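# Set lighting desk channel faders to taped levels

## Task

Move every channel fader on the lighting desk to the level marked on the strip of tape above that fader, and leave the master fader at exactly the level it had at the start.

## Robot and tools

Robot: two arms, left_arm and right_arm, each ending in a two-finger gripper. Scene frame: origin at table-top height, midway between the two nominal bases; +x points out over the table, +z up, and left_arm sits on the +y side (this is not the image's left). Measured bases: left_arm at (+0.020, +0.360, +0.048) m, right_arm at (+0.048, -0.524, +0.048) m. A camera stand is fixed behind the arms.

Gripper geometry: fingers point along the gripper's +z axis and open and close along its x axis. end_effector_position is the point between the pads; fingertips extend 9.3 mm past it. The housing starts 38 mm behind that point, 201 mm long across the closing direction and 46 mm wide. A block on a post juts about 12 cm toward the gripper's -y side and rotates with it.

The 18-number row (shared by execute_actions and move): all values in [-1, 1], left arm first, then right arm, nine each: dx, dy, dz, rx, ry, rz, gripper position, force_limit, speed. The six pose numbers are an offset, not a pose. They are measured along scene-frame axes from that arm's Hand target as it stood when the action or move began. 1.0 equals 0.6 m of travel or 180 degrees. rx, ry, rz form one rotation vector, turning about the Hand target's position. Sending the same offset twice moves the hand twice. Send six zeros to re-request the current Hand target. The three gripper numbers are absolute settings. position: +1 is fully open (80 mm); the pads meet at about -0.90; -1 means grip until something stops the fingers. force_limit: -1 is about 15 N per pad, +1 about 35 N. speed: -1 is 5 mm/s, +1 is 100 mm/s. Zero is a real command, so to keep a gripper unchanged, repeat its last three numbers.

execute_actions(actions, cameras): actions is a list of actions; each action is up to 15 rows, one per 1/30 s step, and a short action repeats its final row to fill 15 steps. Every row in an action counts from the pose at the action's start, not the previous row. Images return only when actions is empty or cameras names them.

move(target, speed, blend, stop_force, zero, blocking, cameras): drives each gripper in a straight line to its offset. target is one row or a list of up to 15 rows; every row in the list is an offset from the same starting Hand targets. speed: m/s, 0.002 to 3.6, default 0.25 (rotation up to twice that in rad/s); one value or one per target. blend: metres of corner rounding per target; 0 halts at each. stop_force: N, 3 to 120, both arms; ends an arm's path when its wrist sensor feels that much push against the motion. Omit it when backing off something the gripper is pressing. zero: with stop_force, true re-zeroes before the move, false keeps the old zero. blocking=false returns early (not allowed with stop_force). The added move: line reports the ending (done, off_target, moving, held, fault) and any limits (paced, held). Moves are capped at 10 s and do not avoid obstacles or the other arm.

wait(seconds 0 to 10): lets time pass holding commands. stop(): brakes a running move. zoom_image(camera, region): camera is cam_high, cam_left_wrist or cam_right_wrist; region [x0, y0, x1, y1] in pixels of its latest image, at most 504 by 504. zero_wrist_force(arm): subtracts the current wrist reading from later ones. finished_scene(scene): ends the current scene, given by its number; call nothing after it.

Results: end_effector_position (m), end_effector_quat_wxyz and velocities in the scene frame; Hand target (the commanded pose after clipping, base for the next offsets); Tool commands; is_grasped (1 only if an object stopped the fingers); width_mm (pad gap); joint positions and torques; Wrist force and Wrist torque in the gripper's own axes, plus a peak line; motor temperatures. Hands often settle slightly short of the Hand target; a later command re-requests it, or send the remaining gap as an offset. Reported positions may be a few cm off.

Cameras are all 896x504: cam_high is fixed overhead, the two wrist cameras ride on the hands. Use them and zoom to read the tape labels and fader positions.

Cautions: arms are stiff; commanding even slightly beyond a firm contact can trigger a fault stop of about 10 s. About 150 N on an arm, or wrist joint torque near 21 N m, causes a fault. Press faders gently and slowly, preferably with stop_force, and back off after. Keep the arms apart; a press between them can fail the task. Route around each arm's own base. Orientation changes are clipped to 32 degrees per step. Long stretched holds heat motors; at 85 °C the arm locks for 30 s or more. Never knock anything off the table, and do not disturb the master fader.

Each tool is called as name([rows], argument=value, ...), one row to a line, values as JSON.

## Session

execute_actions(actions=[])

Scene clock: 0.00 s.
left_arm: end_effector_position=(+0.7235, +0.5157, +0.2978) width_mm=79.8 is_grasped=0 end_effector_quat_wxyz=(+0.238, -0.561, +0.793, +0.002) | right_arm: end_effector_position=(+0.1669, -0.2645, +0.1613) width_mm=80.2 is_grasped=0 end_effector_quat_wxyz=(+0.077, +0.365, +0.927, -0.043)
Joint positions: left_arm=[-0.019 -1.181 1.576 -2.35 -1.276 -2.803] | right_arm=[4.863 -1.206 -2.525 -1.132 1.479 0.892]
Joint velocities: within noise
Joint torques (N m): no reading
Motor temperatures (°C): left_arm=[31 31 32 32 34 40] | right_arm=[31 28 28 37 35 30]
Wrist force (N): no reading
Wrist torque (N m): no reading
Wrist force, peak (N): no reading
Hand target: left_arm +0.7235, +0.5157, +0.2978; +0.238, -0.561, +0.793, +0.002 | right_arm +0.1669, -0.2645, +0.1613; +0.077, +0.365, +0.927, -0.043
Tool commands: left_gripper/position=+0.996 left_gripper/force_limit=+1.0 left_gripper/speed=+1.0 right_gripper/position=+1.0 right_gripper/force_limit=+1.0 right_gripper/speed=+1.0
camera_calibration:
cam_left_wrist: T_world_to_cam=[[-0.248723, -0.895087, -0.370075, 0.752218], [-0.946816, 0.144156, 0.287678, 0.541711], [-0.204148, 0.421945, -0.883338, 0.290297], [0, 0, 0, 1]] pos_world=[0.759258, 0.472721, 0.378969]
cam_right_wrist: T_world_to_cam=[[-0.718079, 0.676103, -0.165069, 0.323471], [0.502365, 0.667686, 0.549386, 0.0202959], [0.481656, 0.311578, -0.819101, 0.231046], [0, 0, 0, 1]] pos_world=[0.110797, -0.30424, 0.231495]

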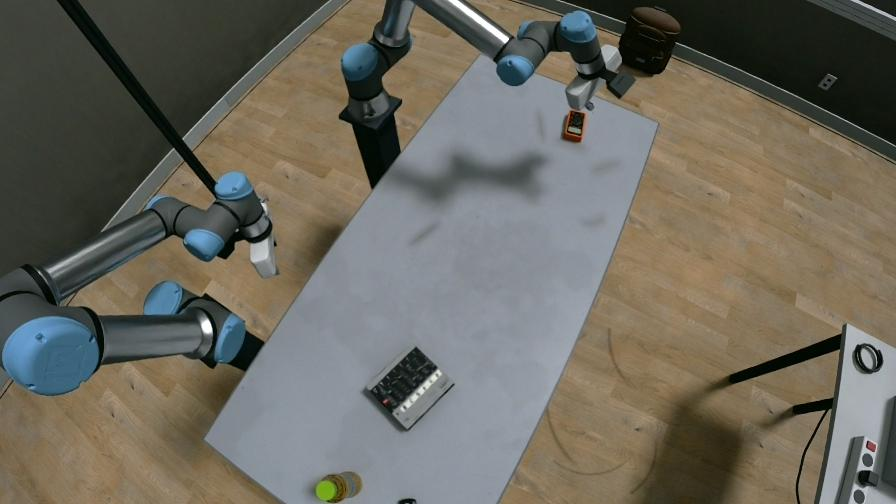

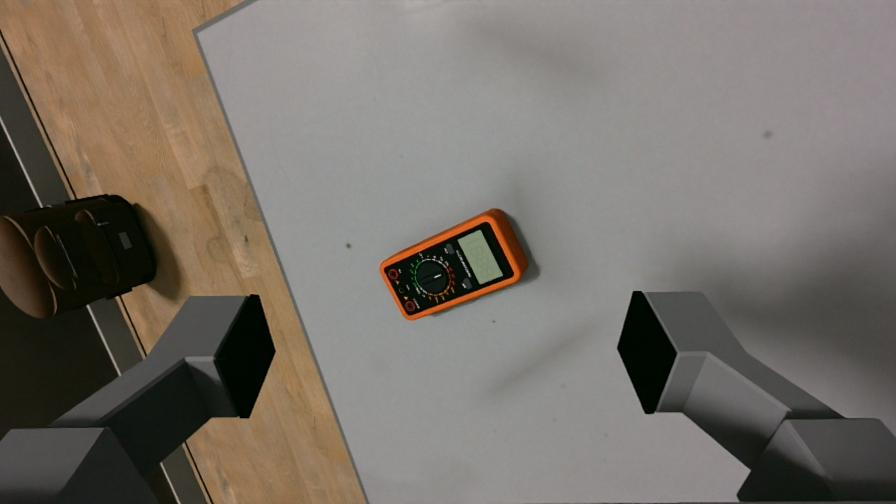

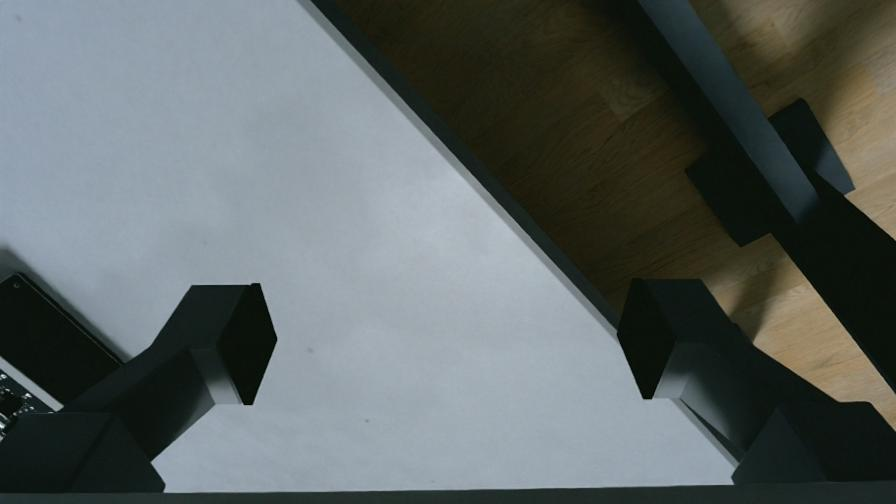

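zoom_image(camera="cam_high", region=[350, 335, 470, 440])

Scaled by 4.200 from the camera's 896x504 image, which has a finer 1280x720 frame.

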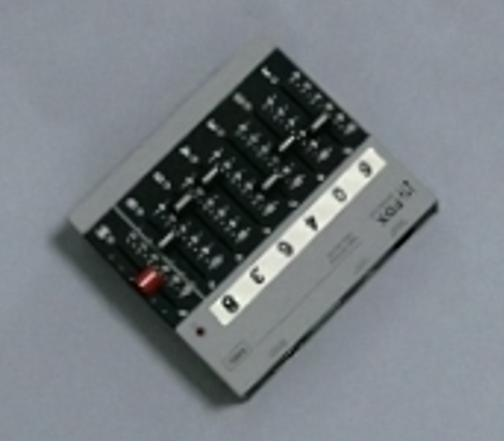

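move(target=[0,0,0,0,0,0,0.996,1,1,0.638,-0.176,0.1,0.0556,0.0157,-0.2604,-1,1,1], speed=0.4, cameras=["cam_right_wrist"])

Scene clock: 2.83 s.
left_arm: end_effector_position=(+0.7235, +0.5157, +0.2978) width_mm=79.8 is_grasped=0 end_effector_quat_wxyz=(+0.238, -0.561, +0.793, +0.002) | right_arm: end_effector_position=(+0.5496, -0.3701, +0.2213) width_mm=0.0 is_grasped=0 end_effector_quat_wxyz=(+0.000, +0.707, +0.708, +0.000)
Joint positions: left_arm=[-0.019 -1.181 1.576 -2.35 -1.276 -2.803] | right_arm=[3.71 -1.727 -1.927 -1.058 1.571 0.552]
Joint torques (N m): left_arm=[-1.15 -40.93 -22.37 -3.4 0.51 -0.14] | right_arm=[-12.92 22.3 32.23 -0.1 1.43 -0.51]
Wrist force (N): left_arm=[0.1 0.1 0.3] | right_arm=[0.2 -0.2 0.0]
Wrist torque (N m): left_arm=[0.02 -0.02 0.00] | right_arm=[-0.03 0.02 0.04]
Wrist force, peak (N): left_arm=[0.3 0.4 0.3] | right_arm=[-1.1 1.8 -0.8]
Hand target: left_arm +0.7235, +0.5157, +0.2978; +0.238, -0.561, +0.793, +0.002 | right_arm +0.5497, -0.3701, +0.2213; +0.000, +0.707, +0.707, +0.000
Off the commanded pose: left_arm 0.000 m, 0 deg | right_arm 0.000 m, 0 deg.
move: done
camera_calibration:
cam_right_wrist: T_world_to_cam=[[0.00653441, 0.999937, 0.00913581, 0.362679], [0.817481, -0.0106033, 0.575857, -0.564392], [0.575918, 0.00370547, -0.817499, -0.0373255], [0, 0, 0, 1]] pos_world=[0.480507, -0.368503, 0.291182]
Images, in order (width x height): cam_right_wrist 896x504.

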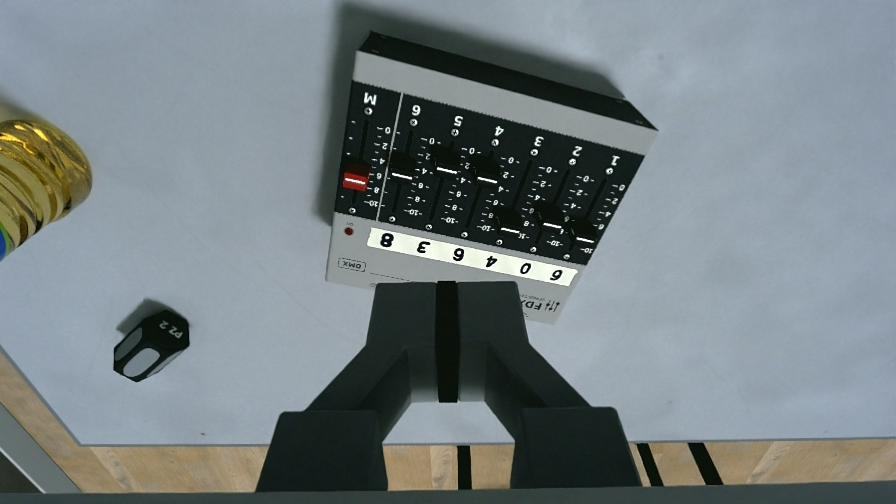

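zoom_image(camera="cam_right_wrist", region=[320, 70, 660, 290])

zoom_image(camera="cam_right_wrist", region=[340, 80, 500, 240])

zoom_image(camera="cam_right_wrist", region=[460, 120, 640, 290])

Scaled by 1.482 from the camera's 896x504 image, which has a finer 1280x720 frame.

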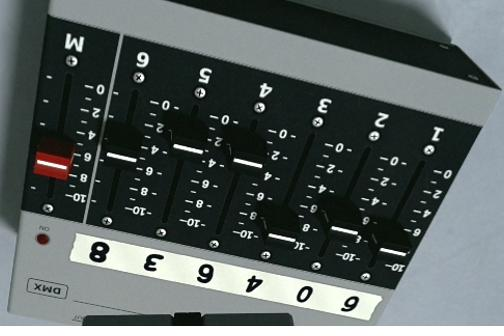

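Scaled by 3.150 from the camera's 896x504 image, which has a finer 1280x720 frame.

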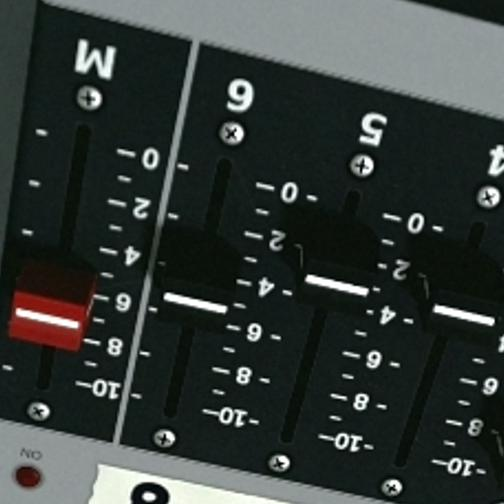

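Scaled by 2.800 from the camera's 896x504 image, which has a finer 1280x720 frame.

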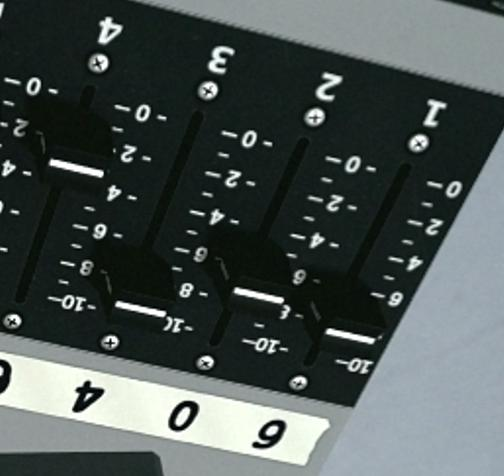

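zoom_image(camera="cam_right_wrist", region=[440, 240, 580, 290])

zoom_image(camera="cam_right_wrist", region=[400, 90, 480, 140])

Scaled by 3.600 from the camera's 896x504 image, which has a finer 1280x720 frame.

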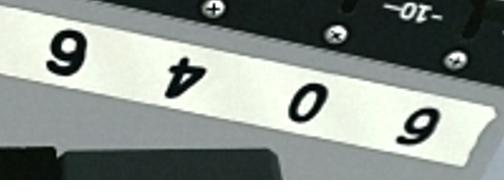

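Scaled by 6.300 from the camera's 896x504 image, which has a finer 1280x720 frame.

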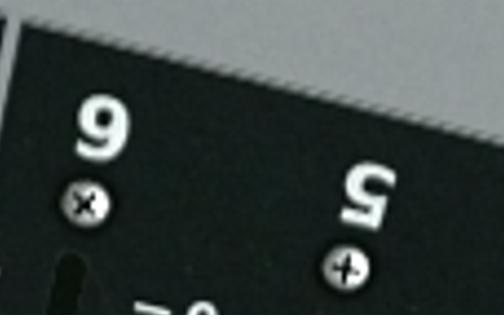

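zoom_image(camera="cam_right_wrist", region=[445, 245, 470, 265])

zoom_image(camera="cam_right_wrist", region=[543, 264, 571, 286])

zoom_image(camera="cam_right_wrist", region=[405, 100, 430, 120])

Scaled by 20.160 from the camera's 896x504 image, which has a finer 1280x720 frame.

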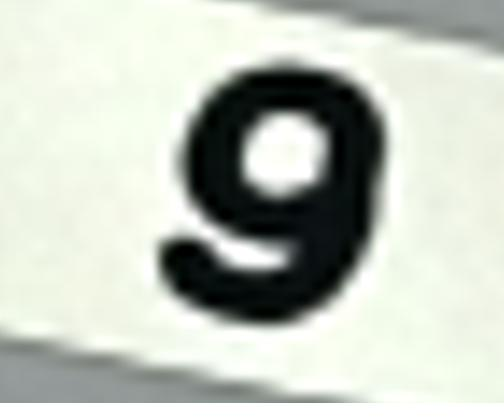

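Scaled by 18.000 from the camera's 896x504 image, which has a finer 1280x720 frame.

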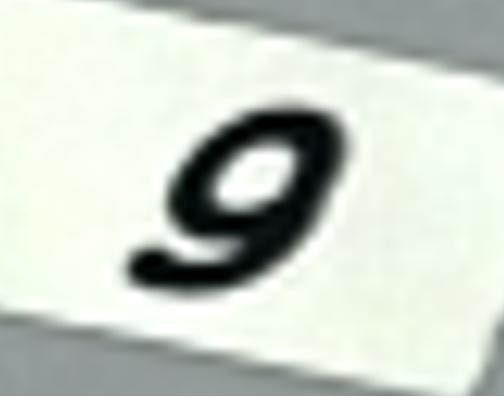

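Scaled by 20.160 from the camera's 896x504 image, which has a finer 1280x720 frame.

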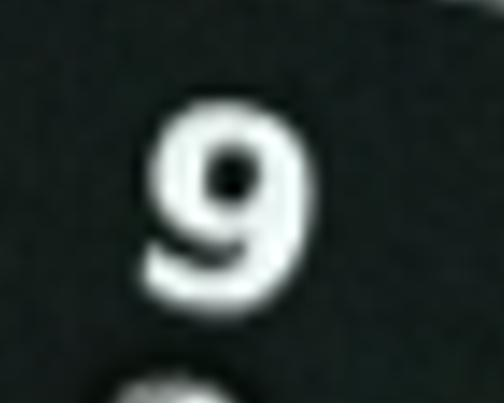

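move(target=[0,0,0,0,0,0,0.996,1,1,0.067,-0.075,0,0,0,0.4161,-0.25,-1,1], speed=0.5, cameras=["cam_right_wrist"])

zoom_image(camera="cam_right_wrist", region=[280, 40, 600, 300])

Scene clock: 6.67 s.
left_arm: end_effector_position=(+0.7235, +0.5157, +0.2978) width_mm=79.8 is_grasped=0 end_effector_quat_wxyz=(+0.238, -0.561, +0.793, +0.002) | right_arm: end_effector_position=(+0.5899, -0.4151, +0.2213) width_mm=27.5 is_grasped=0 end_effector_quat_wxyz=(+0.000, +0.131, +0.991, +0.000)
Joint positions: left_arm=[-0.019 -1.181 1.576 -2.35 -1.276 -2.803] | right_arm=[3.598 -1.79 -1.85 -1.073 1.571 -0.867]
Joint torques (N m): left_arm=[-1.58 -40.72 -22.56 -3.34 0.52 -0.09] | right_arm=[-14.01 24.53 31.9 -0.22 1.25 -1.02]
Wrist force (N): left_arm=[-0.1 0.0 0.1] | right_arm=[-0.2 0.1 0.2]
Wrist torque (N m): left_arm=[-0.01 0.01 0.00] | right_arm=[0.00 0.08 0.05]
Wrist force, peak (N): left_arm=[0.1 0.2 0.5] | right_arm=[0.7 -0.2 0.2]
Hand target: left_arm +0.7235, +0.5157, +0.2978; +0.238, -0.561, +0.793, +0.002 | right_arm +0.5899, -0.4151, +0.2213; +0.000, +0.131, +0.991, +0.000
Off the commanded pose: left_arm 0.000 m, 0 deg | right_arm 0.000 m, 0 deg.
move: done
camera_calibration:
cam_right_wrist: T_world_to_cam=[[-0.96363, 0.267084, 0.00917729, 0.675466], [0.223468, 0.786482, 0.575767, 0.0834728], [0.14656, 0.556877, -0.817562, 0.422527], [0, 0, 0, 1]] pos_world=[0.57032, -0.481351, 0.291182]
Images, in order (width x height): cam_right_wrist 896x504.

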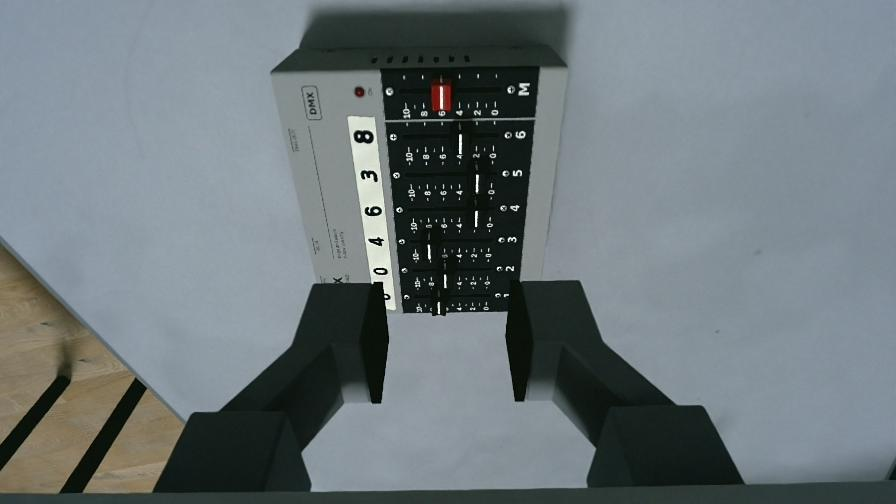

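Scaled by 1.575 from the camera's 896x504 image, which has a finer 1280x720 frame.

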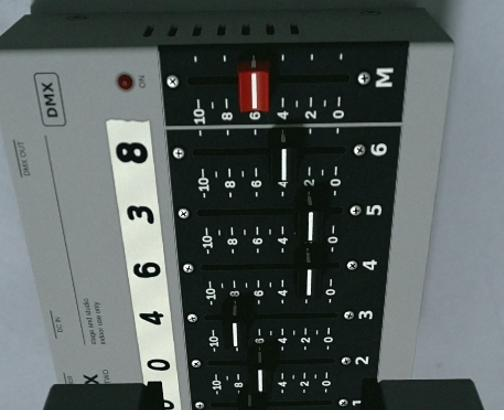

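zoom_image(camera="cam_right_wrist", region=[385, 110, 535, 220])

zoom_image(camera="cam_right_wrist", region=[385, 215, 535, 325])

Scaled by 3.360 from the camera's 896x504 image, which has a finer 1280x720 frame.

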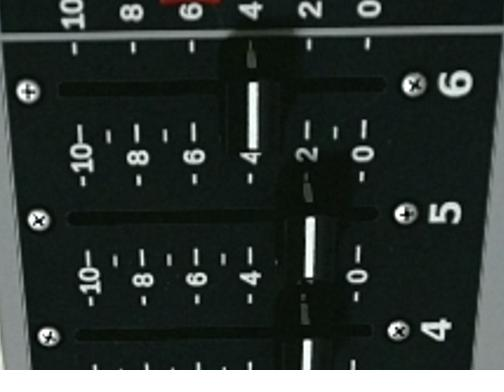

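Scaled by 3.360 from the camera's 896x504 image, which has a finer 1280x720 frame.

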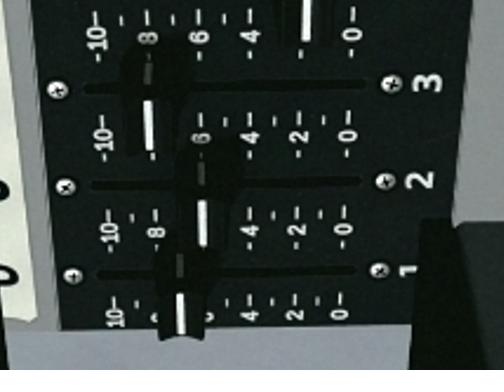

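move([
  [0,0,0,0,0,0,0.996,1,1,-0.0045,0.0382,-0.225,0,0,0,-0.33,-1,-0.5],
  [0,0,0,0,0,0,0.996,1,1,-0.0045,0.0382,-0.2572,0,0,0,-0.33,-1,-0.5],
  [0,0,0,0,0,0,0.996,1,1,-0.0045,0.0382,-0.2572,0,0,0,-1,-1,-0.5],
], speed=[0.25,0.06,0.06], cameras=["cam_right_wrist"])

zoom_image(camera="cam_right_wrist", region=[300, 100, 600, 400])

Scene clock: 11.53 s.
left_arm: end_effector_position=(+0.7235, +0.5157, +0.2978) width_mm=79.8 is_grasped=0 end_effector_quat_wxyz=(+0.238, -0.561, +0.793, +0.002) | right_arm: end_effector_position=(+0.5872, -0.3921, +0.0670) width_mm=9.8 is_grasped=1 end_effector_quat_wxyz=(+0.000, +0.131, +0.991, +0.000)
Joint positions: left_arm=[-0.019 -1.181 1.576 -2.35 -1.276 -2.803] | right_arm=[3.638 -2.043 -1.991 -0.678 1.571 -0.827]
Joint torques (N m): left_arm=[-1.75 -40.38 -22.88 -3.45 0.46 -0.06] | right_arm=[3.87 30.38 9.86 5.13 -0.91 -0.57]
Wrist force (N): left_arm=[0.2 0.3 0.1] | right_arm=[-0.7 0.3 -0.1]
Wrist torque (N m): left_arm=[0.04 -0.03 -0.01] | right_arm=[0.03 0.10 -0.05]
Wrist force, peak (N): left_arm=[-0.5 0.0 0.5] | right_arm=[-0.3 0.1 -1.6]
Hand target: left_arm +0.7235, +0.5157, +0.2978; +0.238, -0.561, +0.793, +0.002 | right_arm +0.5872, -0.3922, +0.0670; +0.000, +0.131, +0.991, +0.000
Off the commanded pose: left_arm 0.000 m, 0 deg | right_arm 0.000 m, 0 deg.
move: done
camera_calibration:
cam_right_wrist: T_world_to_cam=[[-0.963701, 0.266824, 0.00922137, 0.668052], [0.223287, 0.786559, 0.575733, 0.154971], [0.146366, 0.556893, -0.817586, 0.284085], [0, 0, 0, 1]] pos_world=[0.567619, -0.458351, 0.136882]
Images, in order (width x height): cam_right_wrist 896x504.

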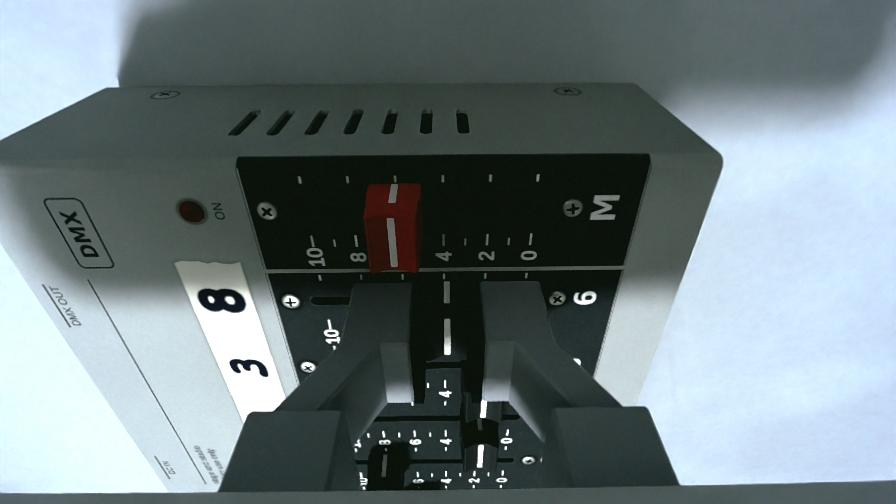

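Scaled by 1.680 from the camera's 896x504 image, which has a finer 1280x720 frame.

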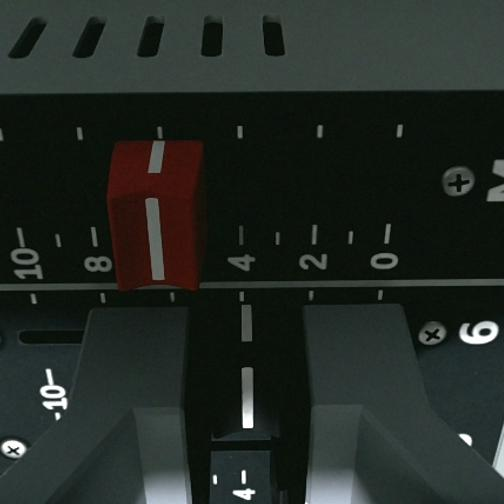

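move([
  [0,0,0,0,0,0,0.996,1,1,0.0302,-0.0082,0,0,0,0,-1,-1,-0.5],
  [0,0,0,0,0,0,0.996,1,1,0.0302,-0.0082,0,0,0,0,-0.33,-1,-0.2],
  [0,0,0,0,0,0,0.996,1,1,0.0302,-0.0082,0.03,0,0,0,-0.33,-1,-0.2],
  [0,0,0,0,0,0,0.996,1,1,-0.0037,0.0388,0.03,0,0,0,-0.33,-1,-0.2],
  [0,0,0,0,0,0,0.996,1,1,-0.0037,0.0388,0,0,0,0,-0.33,-1,-0.2],
  [0,0,0,0,0,0,0.996,1,1,-0.0037,0.0388,0,0,0,0,-1,-1,-0.2],
  [0,0,0,0,0,0,0.996,1,1,0.0035,0.0369,0,0,0,0,-1,-1,-0.2],
  [0,0,0,0,0,0,0.996,1,1,0.0035,0.0369,0,0,0,0,-0.33,-1,-0.2],
  [0,0,0,0,0,0,0.996,1,1,0.0035,0.0369,0.03,0,0,0,-0.33,-1,-0.2],
], speed=[0.08,0.1,0.12,0.2,0.1,0.1,0.08,0.1,0.12], blend=[0,0,0.004,0.004,0,0,0,0,0], cameras=["cam_right_wrist"])

zoom_image(camera="cam_right_wrist", region=[250, 100, 600, 400])

Scene clock: 17.47 s.
left_arm: end_effector_position=(+0.7235, +0.5157, +0.2978) width_mm=79.8 is_grasped=0 end_effector_quat_wxyz=(+0.238, -0.561, +0.793, +0.002) | right_arm: end_effector_position=(+0.5893, -0.3700, +0.0849) width_mm=24.1 is_grasped=0 end_effector_quat_wxyz=(+0.000, +0.131, +0.991, +0.000)
Joint positions: left_arm=[-0.019 -1.181 1.576 -2.35 -1.276 -2.803] | right_arm=[3.672 -2.021 -1.959 -0.732 1.571 -0.793]
Joint torques (N m): left_arm=[-2.14 -39.91 -22.78 -3.57 0.4 -0.02] | right_arm=[-11.51 47.69 27.95 -0.31 0.53 -0.23]
Wrist force (N): left_arm=[0.0 -0.1 -0.3] | right_arm=[-0.2 0.2 -0.2]
Wrist torque (N m): left_arm=[-0.01 0.00 0.00] | right_arm=[0.04 0.09 -0.05]
Wrist force, peak (N): left_arm=[0.3 0.5 0.0] | right_arm=[1.3 -3.9 -3.4]
Hand target: left_arm +0.7235, +0.5157, +0.2978; +0.238, -0.561, +0.793, +0.002 | right_arm +0.5893, -0.3700, +0.0850; +0.000, +0.131, +0.991, +0.000
Off the commanded pose: left_arm 0.000 m, 0 deg | right_arm 0.000 m, 0 deg.
move: done
camera_calibration:
cam_right_wrist: T_world_to_cam=[[-0.963687, 0.266879, 0.00914311, 0.664041], [0.223285, 0.786546, 0.575751, 0.126806], [0.146464, 0.556885, -0.817574, 0.286044], [0, 0, 0, 1]] pos_world=[0.569719, -0.436251, 0.154782]
Images, in order (width x height): cam_right_wrist 896x504.

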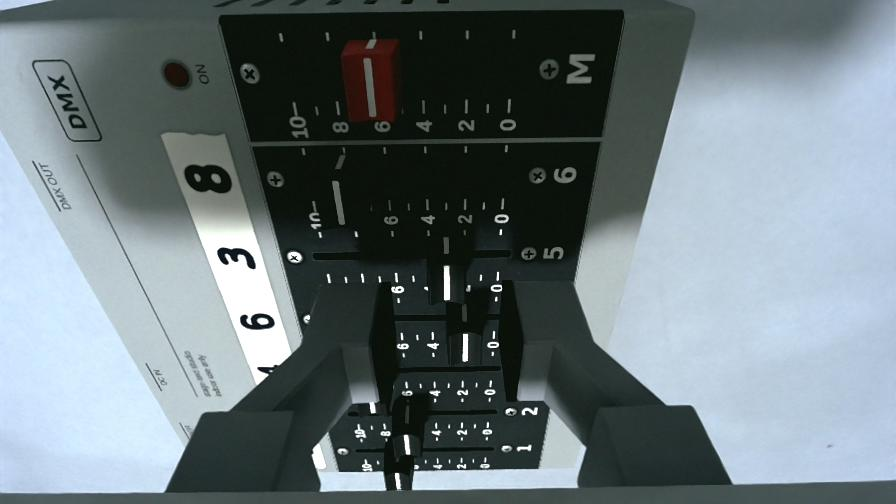

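Scaled by 1.440 from the camera's 896x504 image, which has a finer 1280x720 frame.

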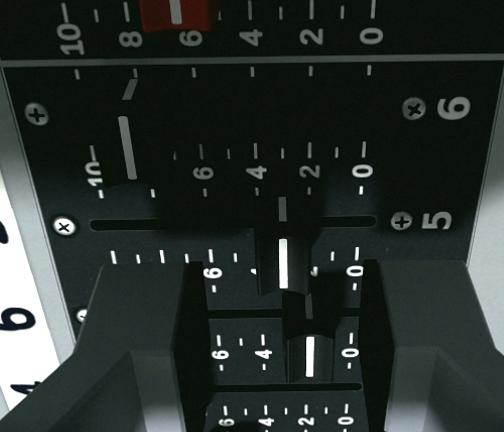

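move([
  [0,0,0,0,0,0,0.996,1,1,0.0023,0.0373,0,0,0,0,-0.33,-1,-0.2],
  [0,0,0,0,0,0,0.996,1,1,0.0023,0.0373,-0.03,0,0,0,-0.33,-1,-0.2],
  [0,0,0,0,0,0,0.996,1,1,0.0023,0.0373,-0.03,0,0,0,-1,-1,-0.2],
  [0,0,0,0,0,0,0.996,1,1,0.0313,0.0295,-0.03,0,0,0,-1,-1,-0.2],
  [0,0,0,0,0,0,0.996,1,1,0.0313,0.0295,-0.03,0,0,0,-0.33,-1,-0.2],
  [0,0,0,0,0,0,0.996,1,1,0.0313,0.0295,0,0,0,0,-0.33,-1,-0.2],
  [0,0,0,0,0,0,0.996,1,1,0.0553,0.0610,0,0,0,0,-0.33,-1,-0.2],
  [0,0,0,0,0,0,0.996,1,1,0.0553,0.0610,-0.03,0,0,0,-0.33,-1,-0.2],
  [0,0,0,0,0,0,0.996,1,1,0.0553,0.0610,-0.03,0,0,0,-1,-1,-0.2],
  [0,0,0,0,0,0,0.996,1,1,0.0263,0.0688,-0.03,0,0,0,-1,-1,-0.2],
  [0,0,0,0,0,0,0.996,1,1,0.0263,0.0688,-0.03,0,0,0,-0.33,-1,-0.2],
  [0,0,0,0,0,0,0.996,1,1,0.0263,0.0688,0,0,0,0,-0.33,-1,-0.2],
], speed=[0.2,0.1,0.1,0.08,0.1,0.12,0.2,0.1,0.1,0.08,0.1,0.12], blend=[0.004,0,0,0,0,0.004,0.004,0,0,0,0,0])

Scene clock: 24.97 s.
left_arm: end_effector_position=(+0.7235, +0.5157, +0.2978) width_mm=79.8 is_grasped=0 end_effector_quat_wxyz=(+0.238, -0.561, +0.793, +0.002) | right_arm: end_effector_position=(+0.6051, -0.3287, +0.0849) width_mm=24.1 is_grasped=0 end_effector_quat_wxyz=(+0.000, +0.131, +0.991, +0.000)
Joint positions: left_arm=[-0.019 -1.181 1.576 -2.35 -1.276 -2.803] | right_arm=[3.721 -2.069 -1.875 -0.767 1.571 -0.744]
Joint torques (N m): left_arm=[-2.23 -39.83 -23.31 -3.51 0.44 -0.02] | right_arm=[11.43 49.85 27.18 0.1 -0.64 1.1]
Wrist force (N): left_arm=[0.3 0.1 0.2] | right_arm=[-0.1 0.2 -0.3]
Wrist torque (N m): left_arm=[0.02 -0.04 0.00] | right_arm=[0.03 0.10 -0.05]
Wrist force, peak (N): left_arm=[0.0 0.6 -0.2] | right_arm=[1.9 -3.7 -3.8]
Hand target: left_arm +0.7235, +0.5157, +0.2978; +0.238, -0.561, +0.793, +0.002 | right_arm +0.6051, -0.3287, +0.0850; +0.000, +0.131, +0.991, +0.000
Off the commanded pose: left_arm 0.000 m, 0 deg | right_arm 0.000 m, 0 deg.
move: done

move([
  [0,0,0,0,0,0,0.996,1,1,0.0240,0.0315,0,0,0,0,-0.33,-1,-0.2],
  [0,0,0,0,0,0,0.996,1,1,0.0240,0.0315,-0.03,0,0,0,-0.33,-1,-0.2],
  [0,0,0,0,0,0,0.996,1,1,0.0240,0.0315,-0.03,0,0,0,-1,-1,-0.2],
  [0,0,0,0,0,0,0.996,1,1,-0.0194,0.0431,-0.03,0,0,0,-1,-1,-0.2],
  [0,0,0,0,0,0,0.996,1,1,-0.0194,0.0431,-0.03,0,0,0,-0.33,-1,-0.2],
  [0,0,0,0,0,0,0.996,1,1,-0.0194,0.0431,0,0,0,0,-0.33,-1,-0.2],
  [0,0,0,0,0,0,0.996,1,1,0.0408,0.0649,0,0,0,0,-0.33,-1,-0.2],
  [0,0,0,0,0,0,0.996,1,1,0.0408,0.0649,-0.03,0,0,0,-0.33,-1,-0.2],
  [0,0,0,0,0,0,0.996,1,1,0.0408,0.0649,-0.03,0,0,0,-1,-1,-0.2],
  [0,0,0,0,0,0,0.996,1,1,0.0336,0.0668,-0.03,0,0,0,-1,-1,-0.2],
  [0,0,0,0,0,0,0.996,1,1,0.0336,0.0668,-0.03,0,0,0,-0.33,-1,-0.2],
  [0,0,0,0,0,0,0.996,1,1,0.0336,0.0668,0,0,0,0,-0.33,-1,-0.2],
], speed=[0.2,0.1,0.1,0.08,0.1,0.12,0.2,0.1,0.1,0.08,0.1,0.12], blend=[0.004,0,0,0,0,0.004,0.004,0,0,0,0,0])

move(target=[0,0,0,0,0,0,0.996,1,1,-0.08,-0.291,0.19,0,0,0,-0.33,-1,-0.2], speed=0.4, cameras=["cam_right_wrist"])

zoom_image(camera="cam_right_wrist", region=[370, 40, 550, 180])

zoom_image(camera="cam_right_wrist", region=[370, 150, 550, 290])

Scene clock: 32.43 s.
left_arm: end_effector_position=(+0.7235, +0.5157, +0.2978) width_mm=79.8 is_grasped=0 end_effector_quat_wxyz=(+0.238, -0.561, +0.793, +0.002) | right_arm: end_effector_position=(+0.6252, -0.2886, +0.0849) width_mm=24.1 is_grasped=0 end_effector_quat_wxyz=(+0.000, +0.131, +0.991, +0.000)
Joint positions: left_arm=[-0.019 -1.181 1.576 -2.35 -1.276 -2.803] | right_arm=[3.759 -2.128 -1.772 -0.812 1.571 -0.707]
Joint torques (N m): left_arm=[-2.77 -39.66 -23.29 -3.66 0.45 -0.06] | right_arm=[11.96 52.97 29.34 -0.16 -0.72 0.94]
Wrist force (N): left_arm=[-0.3 0.4 0.0] | right_arm=[0.0 0.4 -0.4]
Wrist torque (N m): left_arm=[0.05 0.03 0.00] | right_arm=[0.03 0.08 0.05]
Wrist force, peak (N): left_arm=[0.1 0.6 0.4] | right_arm=[-1.4 3.6 0.0]
Hand target: left_arm +0.7235, +0.5157, +0.2978; +0.238, -0.561, +0.793, +0.002 | right_arm +0.6252, -0.2887, +0.0850; +0.000, +0.131, +0.991, +0.000
Off the commanded pose: left_arm 0.000 m, 0 deg | right_arm 0.000 m, 0 deg.
move: done

Scene clock: 33.73 s.
left_arm: end_effector_position=(+0.7235, +0.5157, +0.2978) width_mm=79.8 is_grasped=0 end_effector_quat_wxyz=(+0.238, -0.561, +0.793, +0.002) | right_arm: end_effector_position=(+0.5773, -0.4631, +0.1989) width_mm=24.1 is_grasped=0 end_effector_quat_wxyz=(+0.000, +0.131, +0.991, +0.000)
Joint positions: left_arm=[-0.019 -1.181 1.576 -2.35 -1.276 -2.803] | right_arm=[3.523 -1.775 -1.936 -1.002 1.571 -0.942]
Joint torques (N m): left_arm=[-2.62 -39.88 -23.91 -3.61 0.39 -0.11] | right_arm=[-13.39 41.06 14.25 -0.23 0.63 -0.82]
Wrist force (N): left_arm=[0.2 0.2 -0.1] | right_arm=[0.2 -0.1 0.1]
Wrist torque (N m): left_arm=[0.02 -0.02 0.00] | right_arm=[-0.02 0.01 0.02]
Wrist force, peak (N): left_arm=[0.3 0.2 0.4] | right_arm=[0.3 2.6 0.3]
Hand target: left_arm +0.7235, +0.5157, +0.2978; +0.238, -0.561, +0.793, +0.002 | right_arm +0.5772, -0.4633, +0.1990; +0.000, +0.131, +0.991, +0.000
Off the commanded pose: left_arm 0.000 m, 0 deg | right_arm 0.000 m, 0 deg.
move: done
camera_calibration:
cam_right_wrist: T_world_to_cam=[[-0.963693, 0.266858, 0.00912751, 0.676278], [0.223259, 0.786553, 0.575751, 0.137096], [0.146464, 0.556885, -0.817574, 0.432851], [0, 0, 0, 1]] pos_world=[0.557719, -0.529351, 0.268782]
Images, in order (width x height): cam_right_wrist 896x504.

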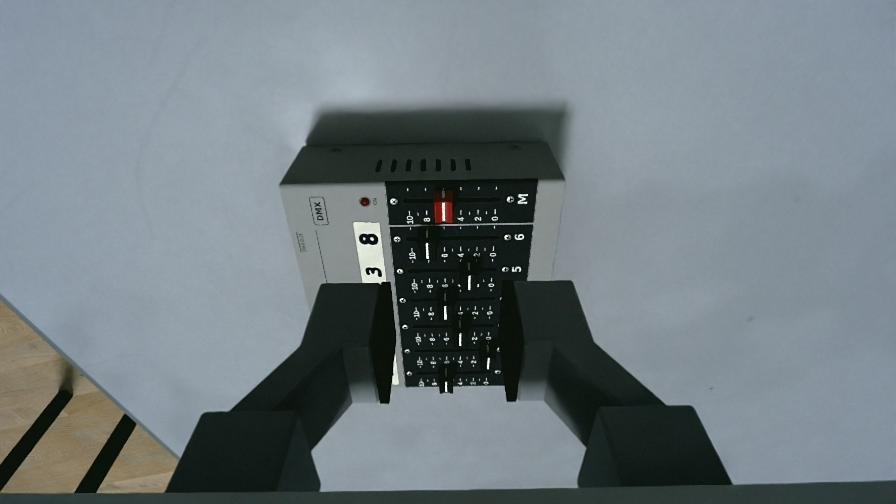

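Scaled by 2.800 from the camera's 896x504 image, which has a finer 1280x720 frame.

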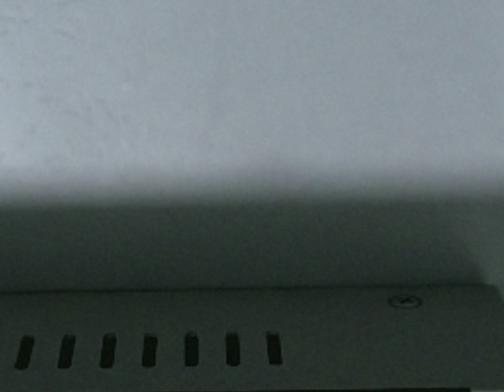

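Scaled by 2.800 from the camera's 896x504 image, which has a finer 1280x720 frame.

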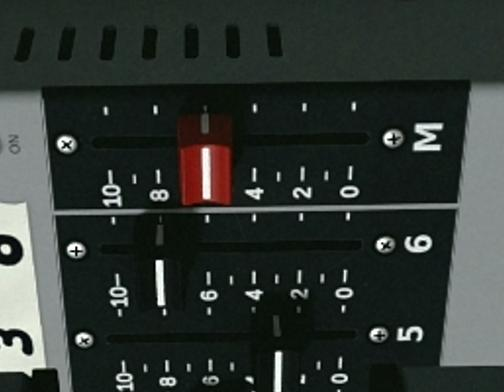

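zoom_image(camera="cam_right_wrist", region=[390, 255, 520, 325])

zoom_image(camera="cam_right_wrist", region=[390, 320, 520, 395])

Scaled by 3.877 from the camera's 896x504 image, which has a finer 1280x720 frame.

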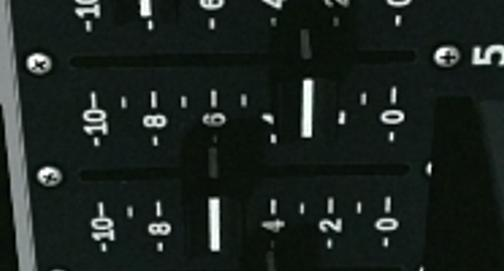

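Scaled by 3.877 from the camera's 896x504 image, which has a finer 1280x720 frame.

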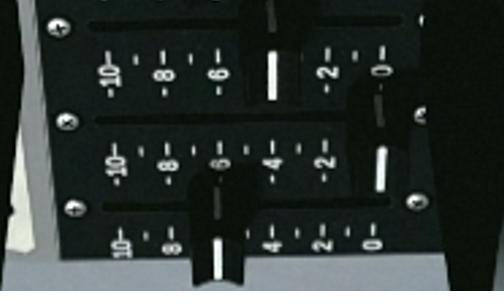

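finished_scene(scene=2)

The scene is finished: the task was done.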